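# Hook three ducks from pond into separate dishes

## Task

Using the pole with the hook, fish each of the three ducks out of the pond by the ring it carries and set every duck upright in a different dish; the hand may grip the pole only at its red end and must never touch any duck.

## Robot and tools

Robot: two arms on opposite sides of a table. left_arm carries a left hand and has its base near (+0.034, +0.570, 0) m. right_arm carries a right hand, base near (-0.040, -0.528, 0) m. Arm names do not match image sides. Each hand has little, ring, middle and index fingers and a thumb that can bend and turn.

Frames: the scene frame has its origin on the tabletop halfway between the bases, with z up and the tabletop at z = 0. Each arm is steered by its hand point, which sits 0.15 m out from the wrist flange along the fingers and 0.05 m in front of the palm. Its axes: +z along straight fingers, +y out of the palm, +x across the palm (right hand: away from the thumb; left hand: toward the thumb). Fingers extend 6 to 7 cm past the point, and their centre lines run 6 cm behind it along -y. A bracket on the little-finger side of the wrist sticks out and can collide. Reported positions, quaternions (wxyz) and velocities use the scene frame.

The 28-number row, every value in [-1, 1], always covers both arms. Left arm first: dx, dy, dz, rx, ry, rz, then little, ring, middle, index, thumb_bend, thumb_turn, force_limit, speed. Then the same fourteen for the right arm. The six pose numbers are an offset, not a pose: they count from that arm's Hand target as it stood when the action or move began, along that Hand target's own axes. 1.0 equals 0.6 m of travel or 180 degrees; rx, ry, rz form one rotation vector. All six zero re-requests the current Hand target. Repeating an offset in a later call moves further. The controller limits commanded orientation to 32 degrees away from the measured one per step.

Hand numbers are absolute targets, not offsets. Fingers: +1 straight/open, -1 curled. thumb_bend: +1 straight, -1 fully bent. thumb_turn: +1 beside the palm, -1 in front of it facing the fingers (needed to wrap around a handle, which can be as thin as about 0.025 m). force_limit maps from about 0 N at -1 to 10 N at +1 (thumb motors up to 15 N); a motor stops closing at that load. speed rises from nearly zero at -1 to full at +0.48 and stays full above; for a soft grip use speed -0.94 or lower. There is no 'no change' value: to leave a hand alone, resend the eight numbers of its last executed row; if none yet, send its hand_measured six values plus hand_force_limit and hand_speed.

execute_actions: argument actions, a list of actions; each action is a table of up to 15 rows, one per 1/30 s step, and a short table repeats its final row to fill 15 steps. Every row counts from the same start pose. Each action lasts 0.5 s. Optional cameras: names, ["all"], or []. An empty actions list returns images and full state.

move: target is one row or up to 15 rows, each an offset from the same Hand targets (not chained). speed is top path speed in m/s, 0.002 to 3.6, default 0.25 (turns up to twice that in rad/s), one value or one per target. blend in metres rounds corners in a list; 0 stops at each. stop_force (N, 3 to 120, shared by both arms) ends an arm's path when its wrist sensor feels that much push against the motion; unreliable if the hand turns, and omit it when backing off a contact. zero (bool, with stop_force only) re-zeroes before moving, default true. blocking=false returns after about 0.5 s while motion goes on; not allowed with stop_force. Paths last 0.5 to 10 s, ignore obstacles, and should not pass near an arm's own base. The result adds a 'move:' line giving the outcome (done, off_target, moving, held, fault) and limits such as paced or held.

wait: seconds, 0 to 10, arms keep their last command. stop: brakes a running move. zoom_image: camera (cam_high, cam_low, cam_left_wrist, cam_right_wrist) and region [x0, y0, x1, y1] in pixels of the latest 896x504 image, at most 504 each way. show_instructions: shows reference pages. zero_wrist_force: arm, left_arm or right_arm. finished_scene: scene, 1 or 2; irreversible, call when the ducks stand in their dishes.

Reading results: 'Hand target' is the last commanded pose, which the hand point may rest short of; send the gap as a further offset. hand_measured, hand_stopped_by (moving, target, force, stalled, fault) and hand_load_n follow the six-motor order; a dropped grip shows as load near 0. Wrist force and torque are in the hand point's axes, zeroed at scene start. Joint torques include the arm's own weight. A MOTOR HOT line warns of overheating; an OVER-TEMPERATURE FAULT brakes the arm for 30 s or more.

Avoid: arm-to-arm contact or one hand gripping the other's fingers (can end the scene); pressing past a firm contact, since arms are stiff and about 150 N or a joint torque limit triggers a 10 s fault stop; fast impacts; letting the pole, a duck or anything fall or leave the table; touching a duck with the hand or holding the pole anywhere but its red end; excessive finger force from pulls or fast-swung loads; wrist hanging below the hand and hitting the table.

Each tool is called after "Call:" as name([rows], argument=value, ...), one row to a line, values as JSON.

Reference images:

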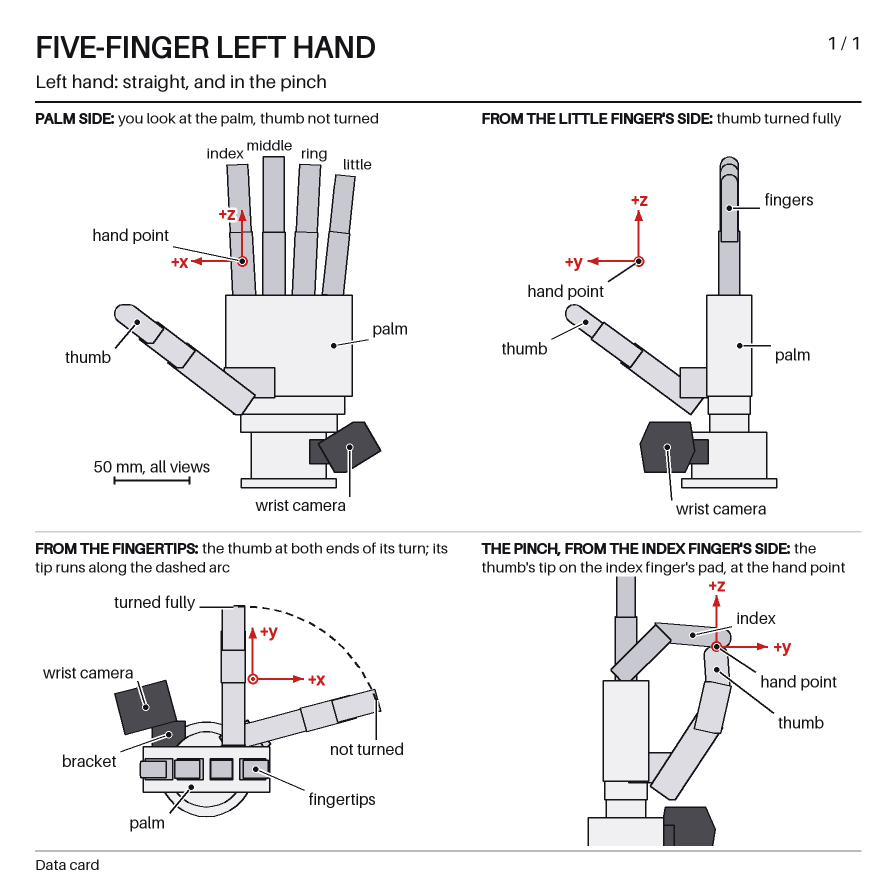

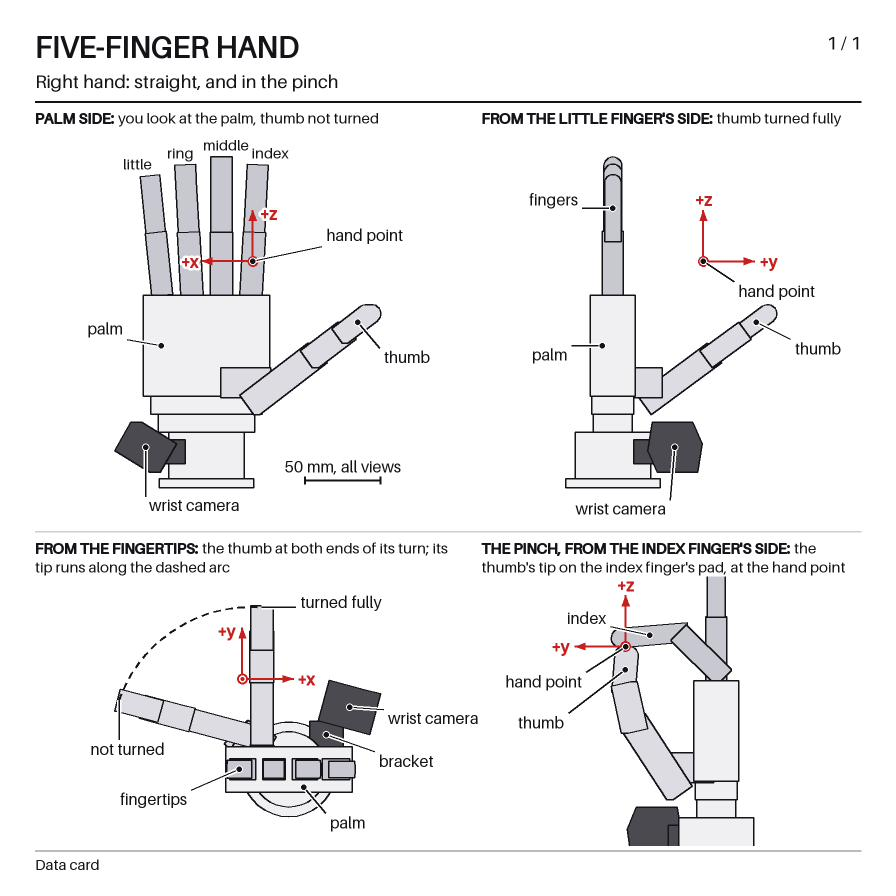

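## Session

Call:
execute_actions(actions=[])

Scene clock: 0.00 s.
left_arm: end_effector_position=(+0.1394, +0.3103, +0.4839) hand_measured=(+1.000, +1.000, +1.000, +1.000, +1.000, +1.000) hand_load_n=(+0.0, +0.0, +0.0, +0.0, +0.0, +0.0) hand_stopped_by=(target, target, target, target, target, target) hand_force_limit=0.00 hand_speed=-0.80 end_effector_quat_wxyz=(-0.004, +0.941, -0.339, +0.000) | right_arm: end_effector_position=(+0.0842, -0.2633, +0.4821) hand_measured=(+1.000, +1.000, +1.000, +1.000, +1.000, +1.000) hand_load_n=(+0.0, +0.0, +0.0, +0.0, +0.0, +0.0) hand_stopped_by=(target, target, target, target, target, target) hand_force_limit=0.00 hand_speed=-0.80 end_effector_quat_wxyz=(+0.014, -0.345, +0.938, -0.003)
Joint positions: left_arm=[4.34 -1.395 -1.344 1.168 -1.578 1.861] | right_arm=[-1.206 -1.721 1.322 1.942 1.578 -1.888]
Joint velocities: within noise
Joint torques (N m): no reading
Wrist force (N): no reading
Wrist torque (N m): no reading
Wrist force, peak (N): no reading
Hand target: left_arm +0.1394, +0.3103, +0.4839; -0.004, +0.941, -0.339, +0.000 | right_arm +0.0842, -0.2633, +0.4821; +0.014, -0.345, +0.938, -0.003

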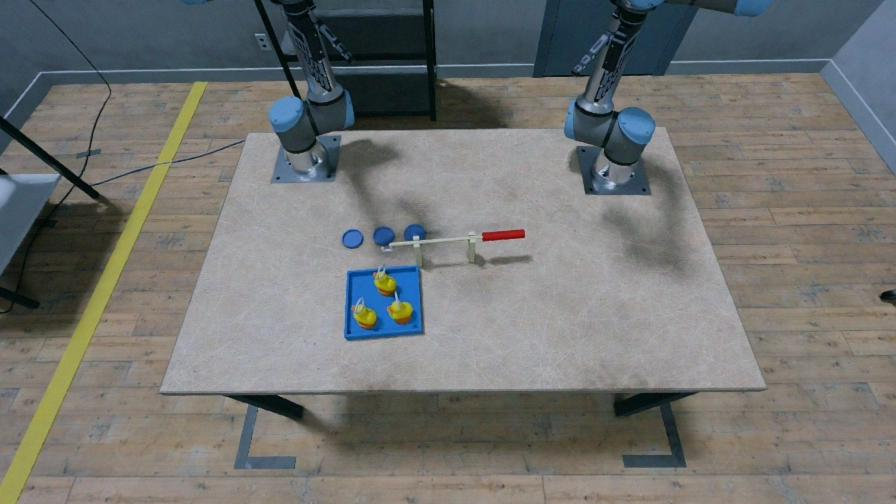

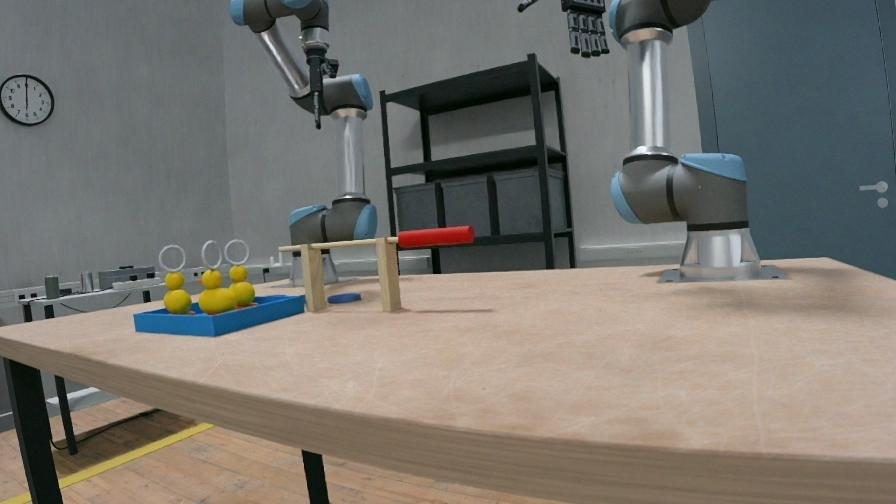

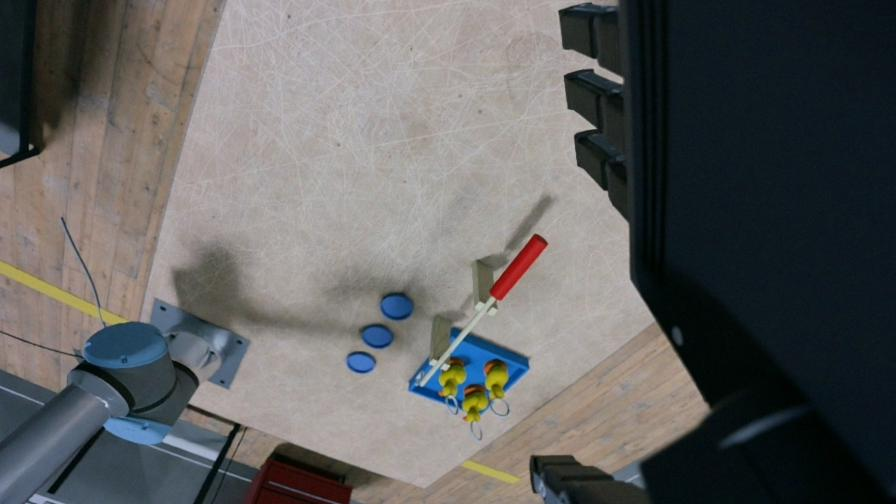

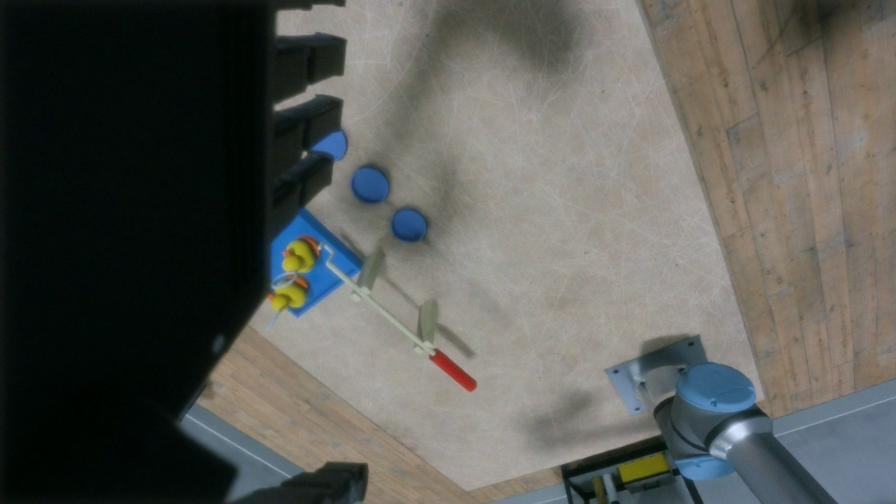

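Call:
zoom_image(camera="cam_high", region=[330, 210, 540, 350])

Call:
zoom_image(camera="cam_low", region=[120, 210, 500, 350])

Call:
zoom_image(camera="cam_left_wrist", region=[330, 220, 580, 450])

Call:
zoom_image(camera="cam_right_wrist", region=[260, 120, 500, 410])

Scaled by 2.400 from the camera's 896x504 image, which has a finer 1280x720 frame.

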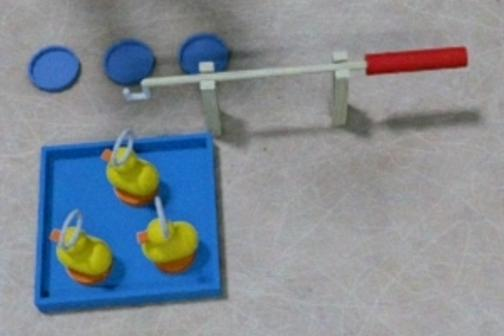

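Scaled by 1.326 from the camera's 896x504 image, which has a finer 1280x720 frame.

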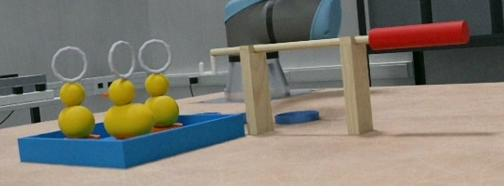

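Scaled by 2.016 from the camera's 896x504 image, which has a finer 1280x720 frame.

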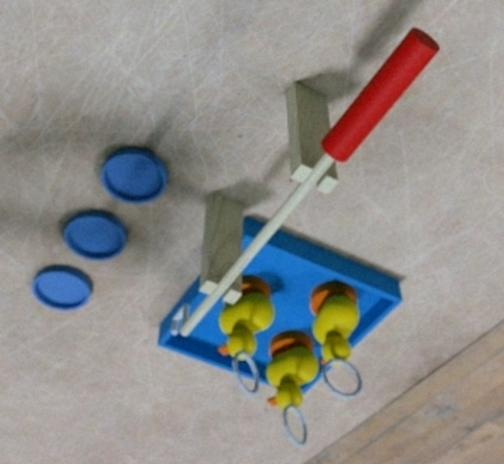

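Scaled by 1.738 from the camera's 896x504 image, which has a finer 1280x720 frame.

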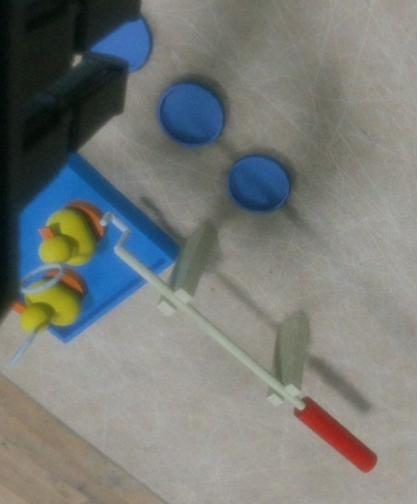

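Call:
move(target=[0.617, -0.121, 0.307, 0, 0, 0.28, 1, 1, 1, 1, 1, -1, 0, -0.2, 0, 0, 0, 0, 0, 0, 1, 1, 1, 1, 1, 1, 0, -0.8], cameras=["all"])

Scene clock: 241.80 s.
left_arm: end_effector_position=(+0.4701, +0.1323, +0.2985) hand_measured=(+1.000, +1.000, +1.000, +1.000, +1.000, -1.000) hand_load_n=(+0.0, +0.0, +0.0, +0.0, +0.0, +0.0) hand_stopped_by=(target, target, target, target, target, target) hand_force_limit=0.00 hand_speed=-0.20 end_effector_quat_wxyz=(-0.001, +0.711, -0.703, +0.018) | right_arm: end_effector_position=(+0.0842, -0.2633, +0.4821) hand_measured=(+1.000, +1.000, +1.000, +1.000, +1.000, +1.000) hand_load_n=(+0.5, +0.0, +0.0, +0.0, +0.0, +0.0) hand_stopped_by=(target, target, target, target, target, target) hand_force_limit=0.00 hand_speed=-0.80 end_effector_quat_wxyz=(+0.014, -0.345, +0.938, -0.003)
Joint positions: left_arm=[4.269 -2.627 -0.035 1.126 -1.562 2.656] | right_arm=[-1.206 -1.721 1.322 1.942 1.578 -1.888]
Joint torques (N m): left_arm=[8.63 44.06 20.18 -4.33 -1.03 2] | right_arm=[-0.17 -12.11 -17.55 2.91 -0.08 -0.26]
Wrist force (N): left_arm=[0.3 0.1 0.4] | right_arm=[-0.2 -0.1 0.1]
Wrist torque (N m): left_arm=[0.03 -0.01 0.13] | right_arm=[-0.02 0.04 -0.02]
Wrist force, peak (N): left_arm=[-1.9 0.7 -0.9] | right_arm=[-0.5 0.0 -0.2]
Hand target: left_arm +0.4713, +0.1314, +0.2992; -0.003, +0.707, -0.707, -0.002 | right_arm +0.0842, -0.2633, +0.4821; +0.014, -0.345, +0.938, -0.003
Off the commanded pose: left_arm 0.002 m, 2 deg | right_arm 0.000 m, 0 deg.
elbow stopped short (left arm): the move would have taken joint 3 (elbow) straighter than the controller allows.
move: done

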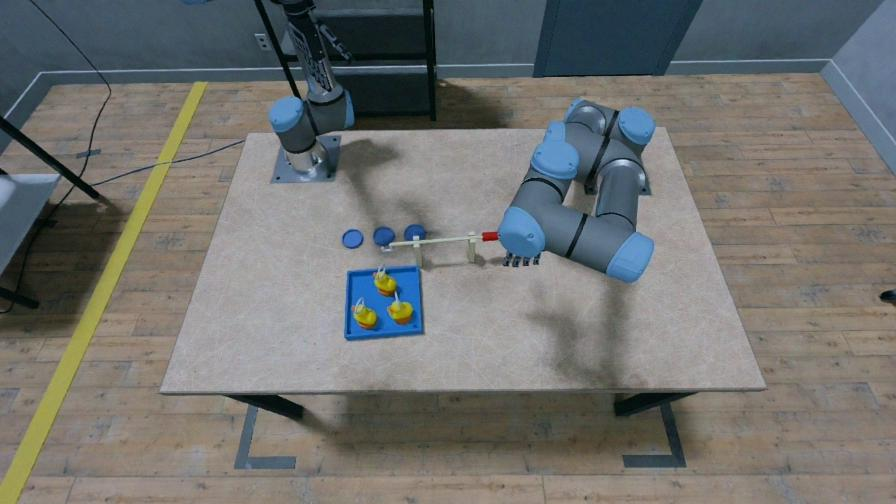

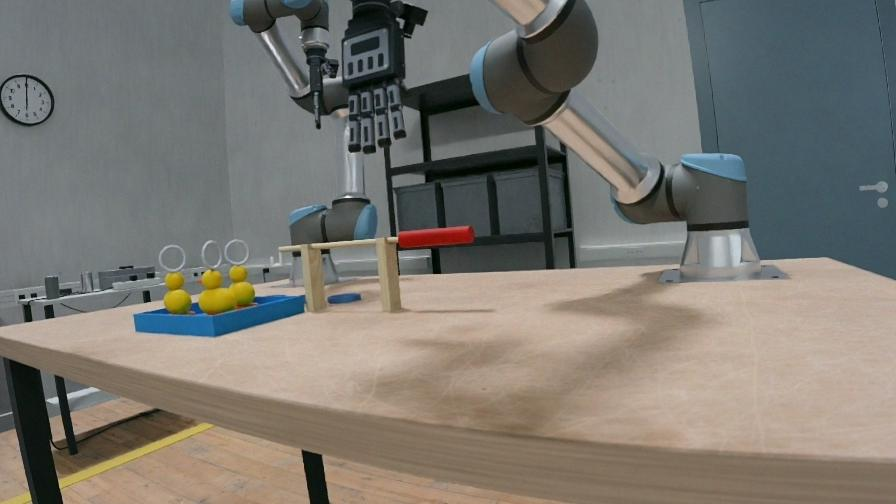

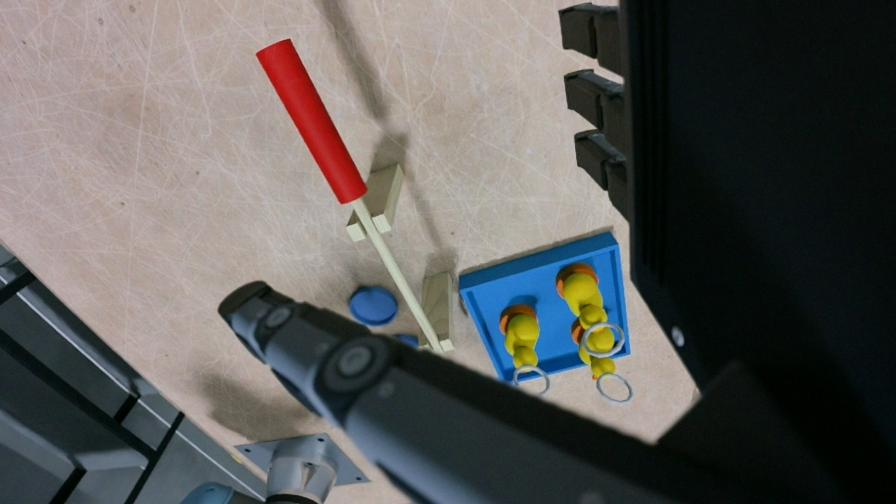

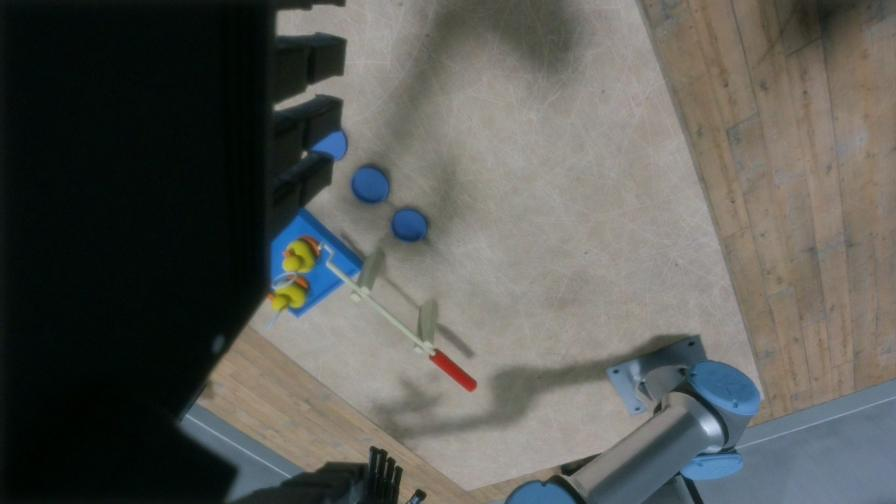

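Call:
zoom_image(camera="cam_left_wrist", region=[240, 20, 480, 370])

Call:
zoom_image(camera="cam_left_wrist", region=[440, 220, 660, 420])

Call:
zoom_image(camera="cam_low", region=[120, 220, 320, 345])

Call:
zoom_image(camera="cam_low", region=[260, 210, 500, 330])

Scaled by 1.440 from the camera's 896x504 image, which has a finer 1280x720 frame.

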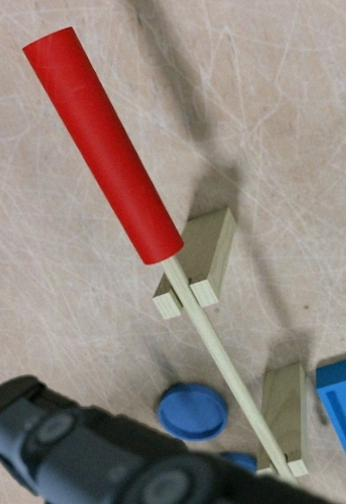

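Scaled by 2.291 from the camera's 896x504 image, which has a finer 1280x720 frame.

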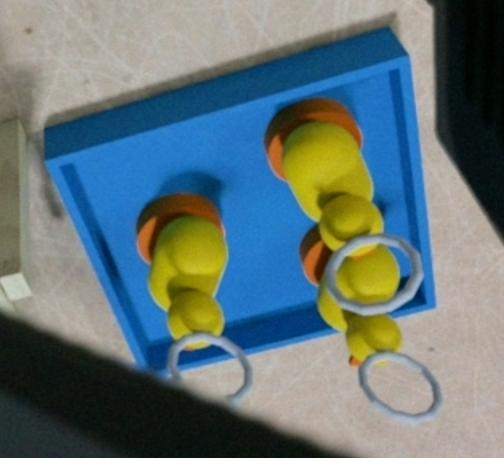

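Scaled by 2.520 from the camera's 896x504 image, which has a finer 1280x720 frame.

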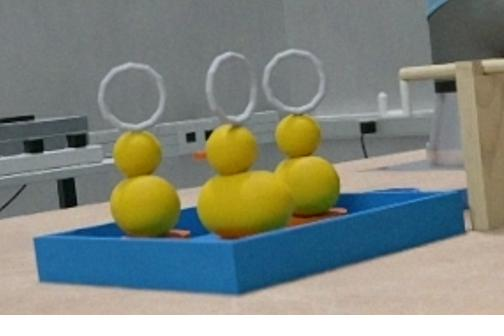

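Scaled by 2.100 from the camera's 896x504 image, which has a finer 1280x720 frame.

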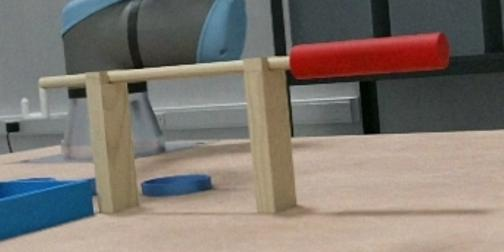

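Call:
zoom_image(camera="cam_low", region=[260, 230, 330, 280])

Call:
zoom_image(camera="cam_right_wrist", region=[300, 225, 380, 305])

Call:
zoom_image(camera="cam_high", region=[370, 225, 430, 270])

Scaled by 7.200 from the camera's 896x504 image, which has a finer 1280x720 frame.

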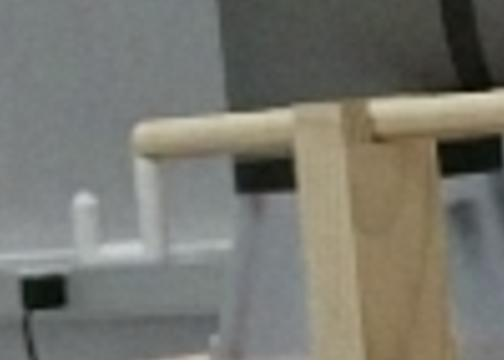

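Scaled by 6.300 from the camera's 896x504 image, which has a finer 1280x720 frame.

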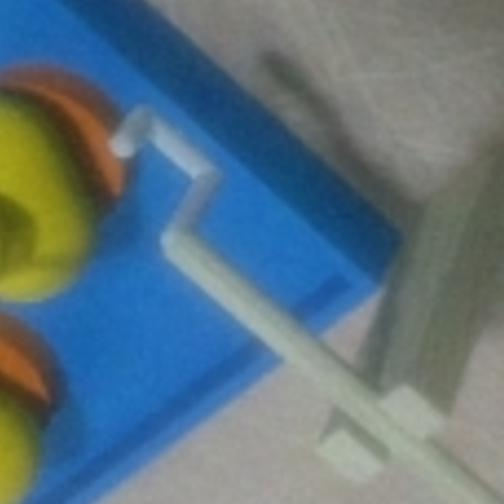

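Scaled by 8.400 from the camera's 896x504 image, which has a finer 1280x720 frame.

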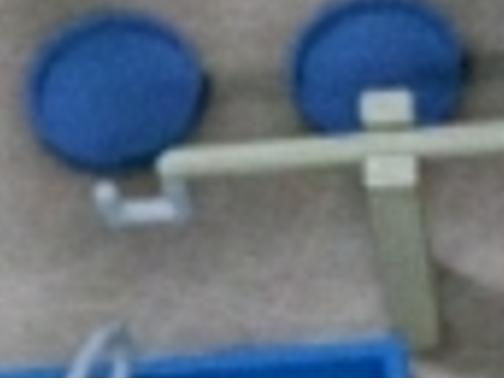

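Call:
move(target=[0.0115, 0.2998, 0.2045, 0.3045, -0.0144, -0.0325, 1, 1, 1, 1, 1, -1, 0, -0.2, -0.306, -0.689, 0.4508, -0.1096, -0.1565, -0.1838, 1, 1, 1, 1, 1, 1, 0, -0.8], cameras=["all"])

Scene clock: 756.20 s.
left_arm: end_effector_position=(+0.2917, +0.1256, +0.1760) hand_measured=(+1.000, +1.000, +1.000, +1.000, +1.000, -1.000) hand_load_n=(+0.0, +0.0, +0.0, +0.0, +0.0, +0.0) hand_stopped_by=(target, target, target, target, target, target) hand_force_limit=0.00 hand_speed=-0.20 end_effector_quat_wxyz=(-0.344, +0.660, -0.593, +0.308) | right_arm: end_effector_position=(+0.4994, -0.4582, +0.2228) hand_measured=(+1.000, +1.000, +1.000, +1.000, +1.000, +1.000) hand_load_n=(+0.0, +0.0, +0.0, +0.0, +0.0, +0.0) hand_stopped_by=(target, target, target, target, target, target) hand_force_limit=0.00 hand_speed=-0.80 end_effector_quat_wxyz=(+0.178, -0.582, +0.759, +0.232)
Joint positions: left_arm=[3.673 -1.915 -1.608 2.454 -2.428 2.2] | right_arm=[-1.999 -0.792 1.014 1.61 1.03 -3.357]
Joint torques (N m): left_arm=[-4.52 39.4 20.49 -0.77 -2.26 0.38] | right_arm=[-1.39 -43.05 -24.58 1.35 -1.44 -0.22]
Wrist force (N): left_arm=[0.2 -2.0 1.0] | right_arm=[-0.6 0.6 -0.2]
Wrist torque (N m): left_arm=[0.01 -0.05 -0.25] | right_arm=[0.01 0.10 -0.19]
Wrist force, peak (N): left_arm=[0.3 -2.3 1.1] | right_arm=[0.3 2.1 -1.5]
Hand target: left_arm +0.2917, +0.1255, +0.1760; -0.344, +0.660, -0.593, +0.309 | right_arm +0.4995, -0.4582, +0.2227; +0.178, -0.582, +0.759, +0.232
Off the commanded pose: left_arm 0.000 m, 0 deg | right_arm 0.000 m, 0 deg.
move: done

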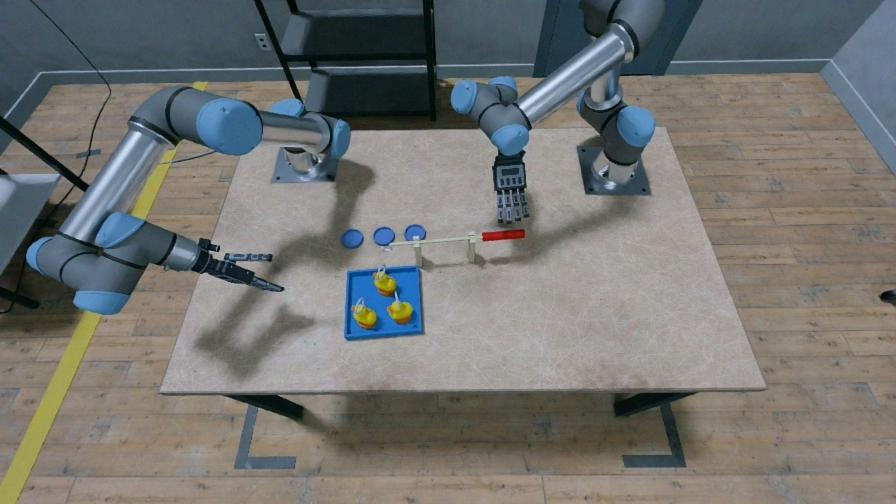

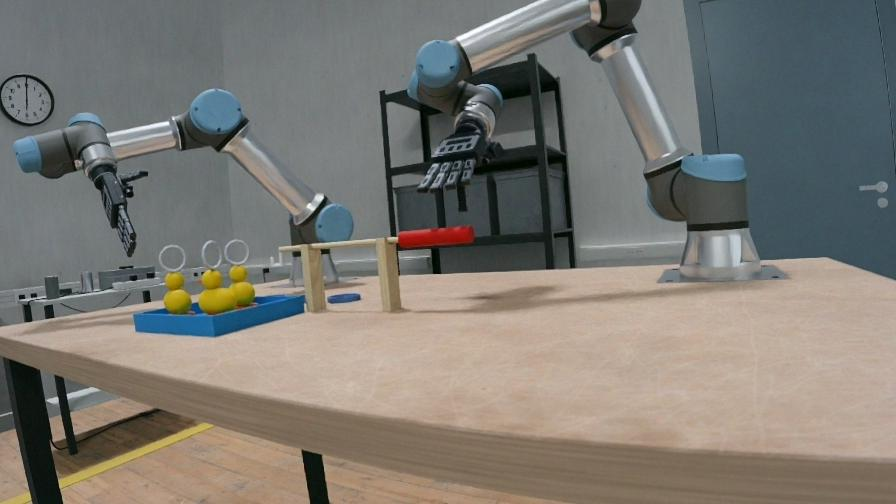

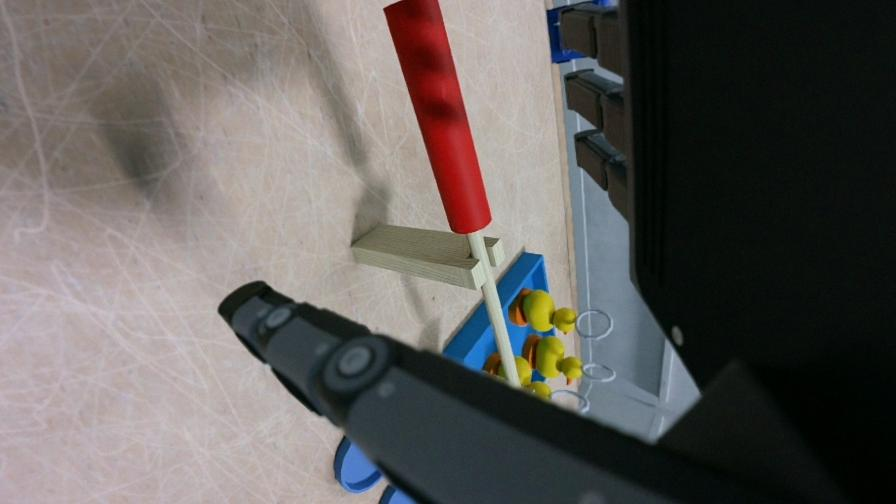

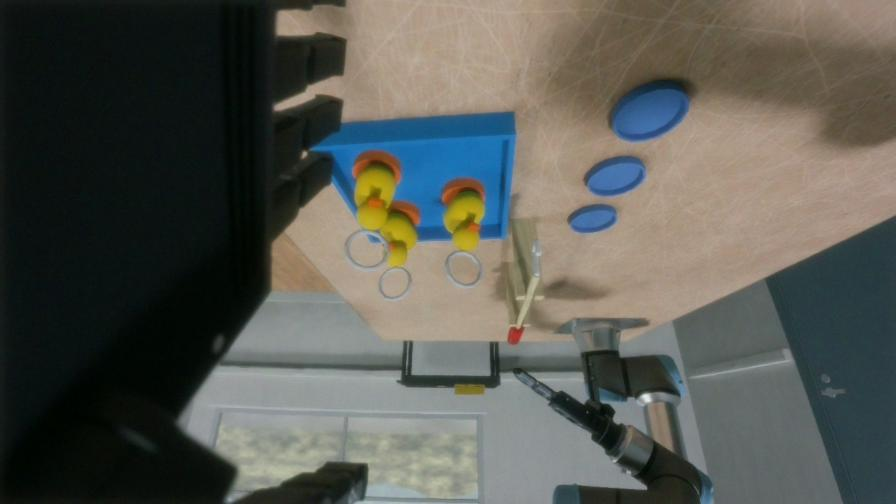

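Call:
move(target=[0.0085, 0.0005, 0.1988, 0, 0, 0, 1, 1, 1, 1, 1, -1, 0, -0.2, 0, 0, 0, 0, 0, 0, 1, 1, 1, 1, 1, 1, 0, -0.8], speed=0.1, stop_force=8, cameras=["all"])

Scene clock: 783.57 s.
left_arm: end_effector_position=(+0.3892, +0.1309, +0.1074) hand_measured=(+1.000, +1.000, +1.000, +1.000, +1.000, -1.000) hand_load_n=(+0.0, +0.0, +0.0, +0.0, +0.0, +0.0) hand_stopped_by=(target, target, target, target, target, target) hand_force_limit=0.00 hand_speed=-0.20 end_effector_quat_wxyz=(-0.344, +0.660, -0.593, +0.309) | right_arm: end_effector_position=(+0.4995, -0.4582, +0.2227) hand_measured=(+1.000, +1.000, +1.000, +1.000, +1.000, +1.000) hand_load_n=(+0.0, +0.0, +0.0, +0.0, -0.5, +0.0) hand_stopped_by=(target, target, target, target, target, target) hand_force_limit=0.00 hand_speed=-0.80 end_effector_quat_wxyz=(+0.178, -0.582, +0.759, +0.232)
Joint positions: left_arm=[3.866 -2.003 -1.634 2.737 -2.321 2.433] | right_arm=[-1.999 -0.792 1.014 1.61 1.03 -3.357]
Joint torques (N m): left_arm=[-10.83 43.08 25.93 0.35 -2.44 0.56] | right_arm=[-4.61 -43.17 -25.75 5.06 -1.82 -2.69]
Wrist force (N): left_arm=[0.2 -1.9 1.4] | right_arm=[-0.8 0.7 0.1]
Wrist torque (N m): left_arm=[0.02 -0.08 -0.10] | right_arm=[0.01 0.12 -0.19]
Wrist force, peak (N): left_arm=[0.4 -2.2 2.2] | right_arm=[-0.9 0.9 -0.2]
Hand target: left_arm +0.3892, +0.1309, +0.1074; -0.344, +0.660, -0.593, +0.309 | right_arm +0.4995, -0.4582, +0.2227; +0.178, -0.582, +0.759, +0.232
Off the commanded pose: left_arm 0.000 m, 0 deg | right_arm 0.000 m, 0 deg.
move: done

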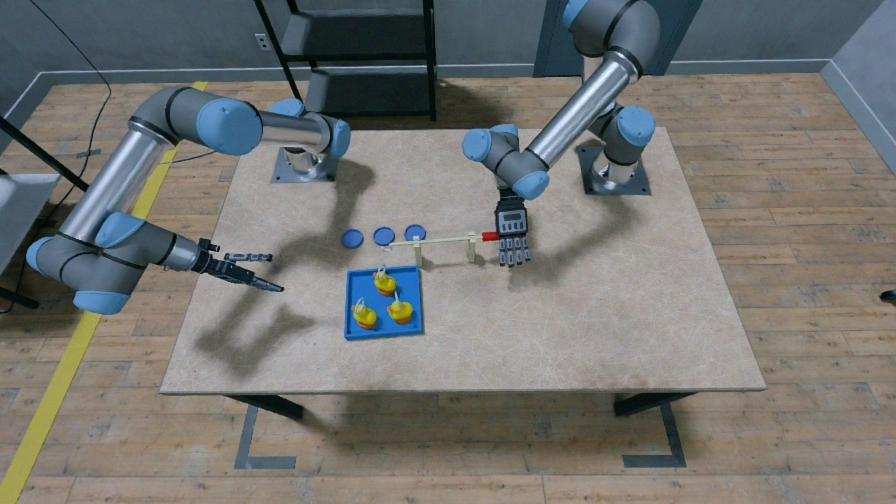

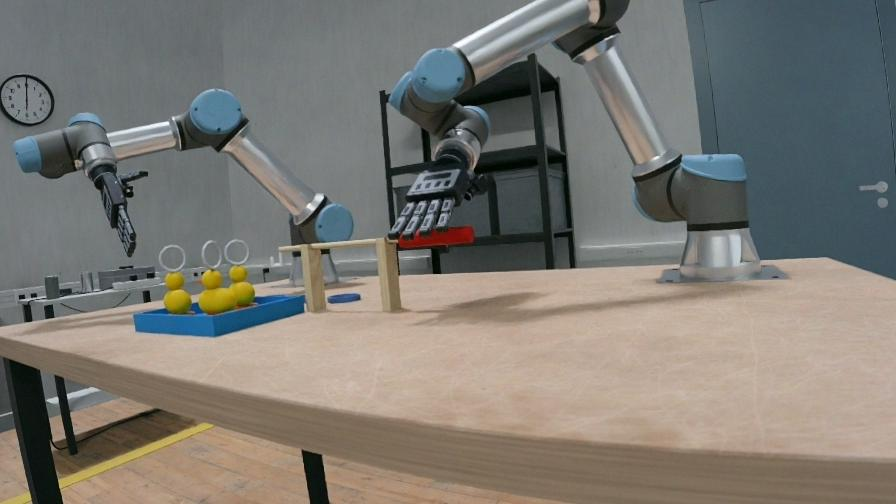

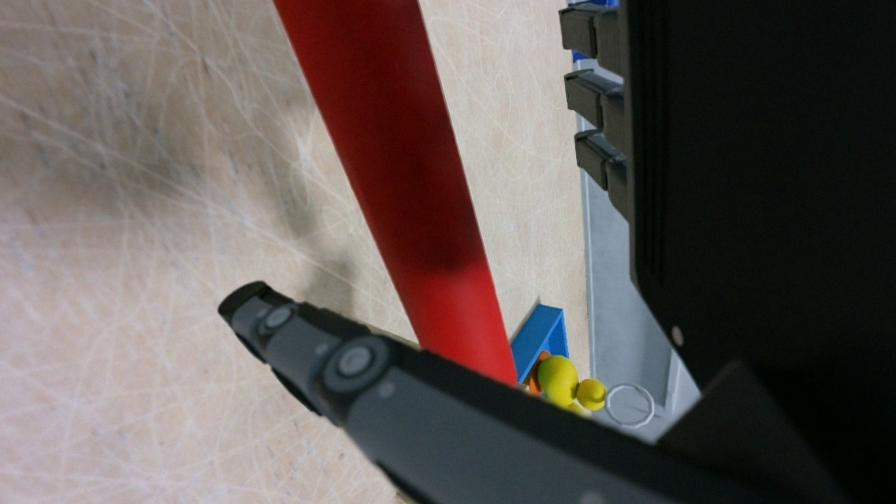

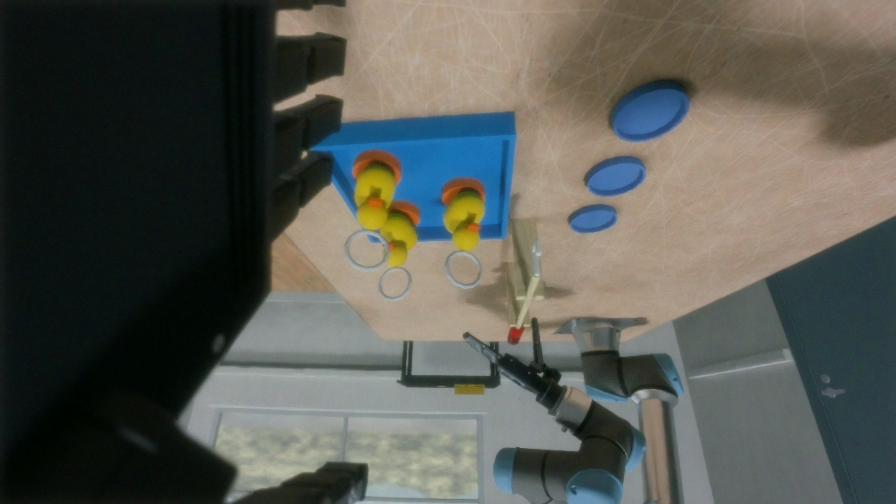

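Call:
zoom_image(camera="cam_low", region=[370, 150, 520, 270])

Call:
zoom_image(camera="cam_right_wrist", region=[440, 220, 620, 420])

Scaled by 3.360 from the camera's 896x504 image, which has a finer 1280x720 frame.

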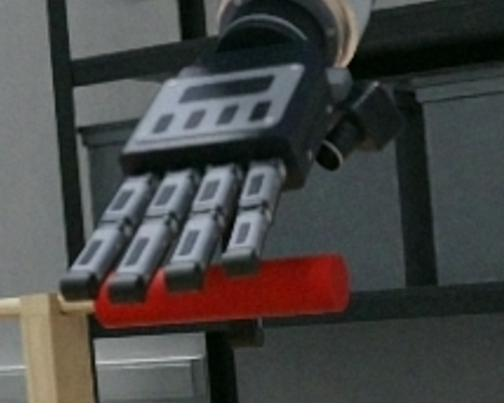

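Scaled by 2.520 from the camera's 896x504 image, which has a finer 1280x720 frame.

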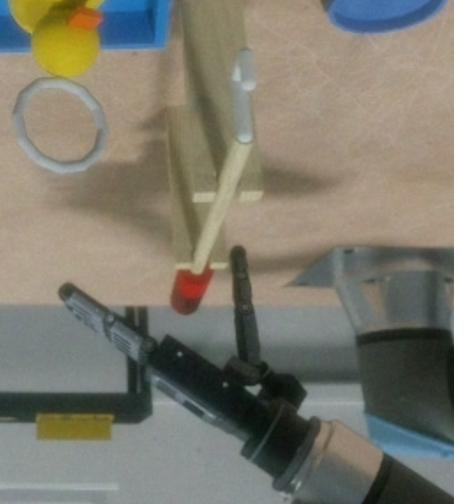

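Call:
move(target=[0.019, 0.036, 0.033, 0.0833, 0, 0, 1, 1, 1, 1, 1, -1, 0, -0.2, 0, 0, 0, 0, 0, 0, 1, 1, 1, 1, 1, 1, 0, -0.8], speed=0.06, stop_force=10, cameras=["cam_low", "cam_left_wrist", "cam_right_wrist"])

Call:
zoom_image(camera="cam_right_wrist", region=[440, 220, 620, 420])

Call:
zoom_image(camera="cam_low", region=[370, 150, 520, 270])

Scene clock: 996.73 s.
left_arm: end_effector_position=(+0.3943, +0.1199, +0.0783) hand_measured=(+1.000, +1.000, +1.000, +1.000, +1.000, -1.000) hand_load_n=(+0.0, +0.0, +0.0, +0.0, +0.0, +0.0) hand_stopped_by=(target, target, target, target, target, target) hand_force_limit=0.00 hand_speed=-0.20 end_effector_quat_wxyz=(-0.427, +0.609, -0.548, +0.383) | right_arm: end_effector_position=(+0.4995, -0.4582, +0.2227) hand_measured=(+1.000, +1.000, +1.000, +1.000, +1.000, +1.000) hand_load_n=(+0.0, +0.0, +0.0, +0.0, +0.0, +0.0) hand_stopped_by=(target, target, target, target, target, target) hand_force_limit=0.00 hand_speed=-0.80 end_effector_quat_wxyz=(+0.178, -0.582, +0.759, +0.232)
Joint positions: left_arm=[3.776 -2.05 -1.749 3.149 -2.542 2.581] | right_arm=[-1.999 -0.792 1.014 1.61 1.03 -3.357]
Joint torques (N m): left_arm=[11.85 43.17 24.96 0.69 0.35 -1.96] | right_arm=[-4.09 -43.81 -24.25 4.98 -1.66 -2.6]
Wrist force (N): left_arm=[0.2 -2.3 2.0] | right_arm=[-0.8 0.6 -0.2]
Wrist torque (N m): left_arm=[0.01 -0.15 -0.21] | right_arm=[0.00 0.13 -0.20]
Wrist force, peak (N): left_arm=[0.5 -2.4 2.3] | right_arm=[-0.9 0.8 -0.3]
Hand target: left_arm +0.3943, +0.1199, +0.0783; -0.427, +0.609, -0.548, +0.383 | right_arm +0.4995, -0.4582, +0.2227; +0.178, -0.582, +0.759, +0.232
Off the commanded pose: left_arm 0.000 m, 0 deg | right_arm 0.000 m, 0 deg.
move: done
Images, in order (width x height): cam_low 896x504, cam_left_wrist 896x504, cam_right_wrist 896x504.

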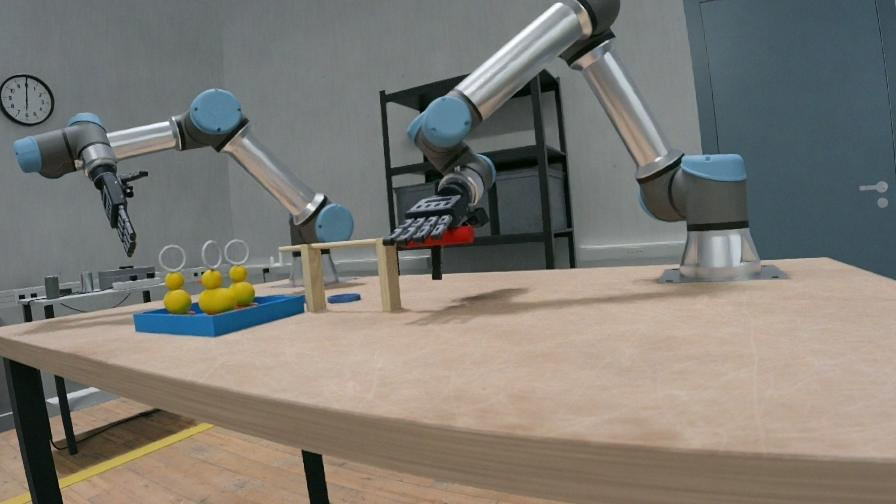

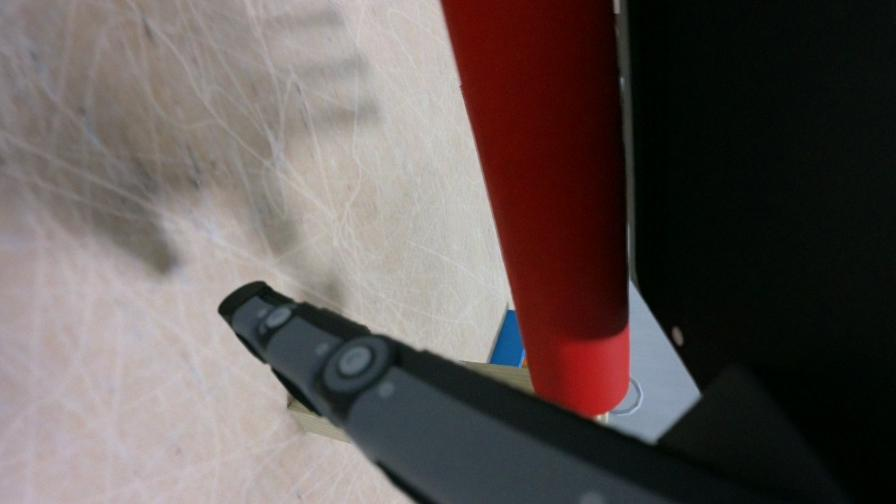

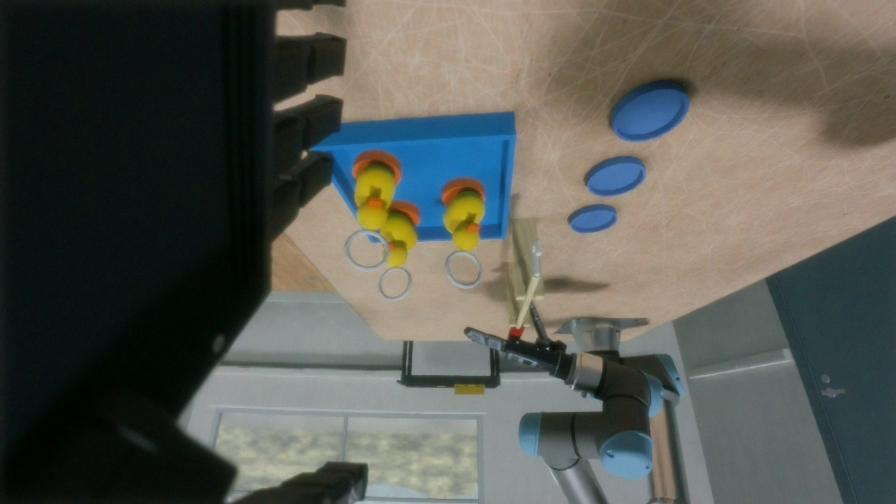

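Scaled by 2.520 from the camera's 896x504 image, which has a finer 1280x720 frame.

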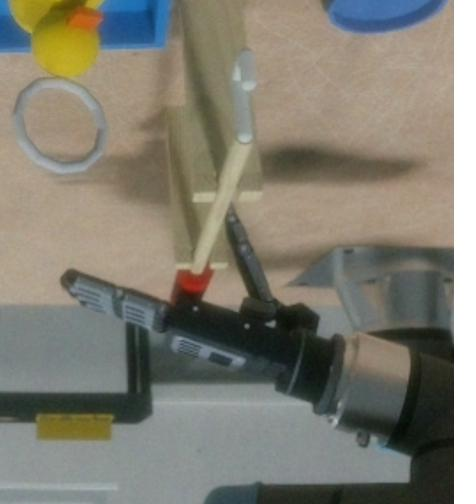

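Scaled by 3.360 from the camera's 896x504 image, which has a finer 1280x720 frame.

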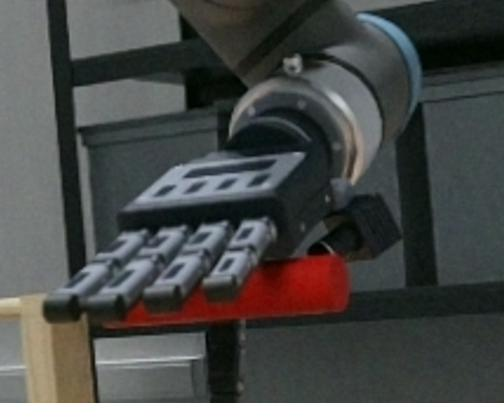

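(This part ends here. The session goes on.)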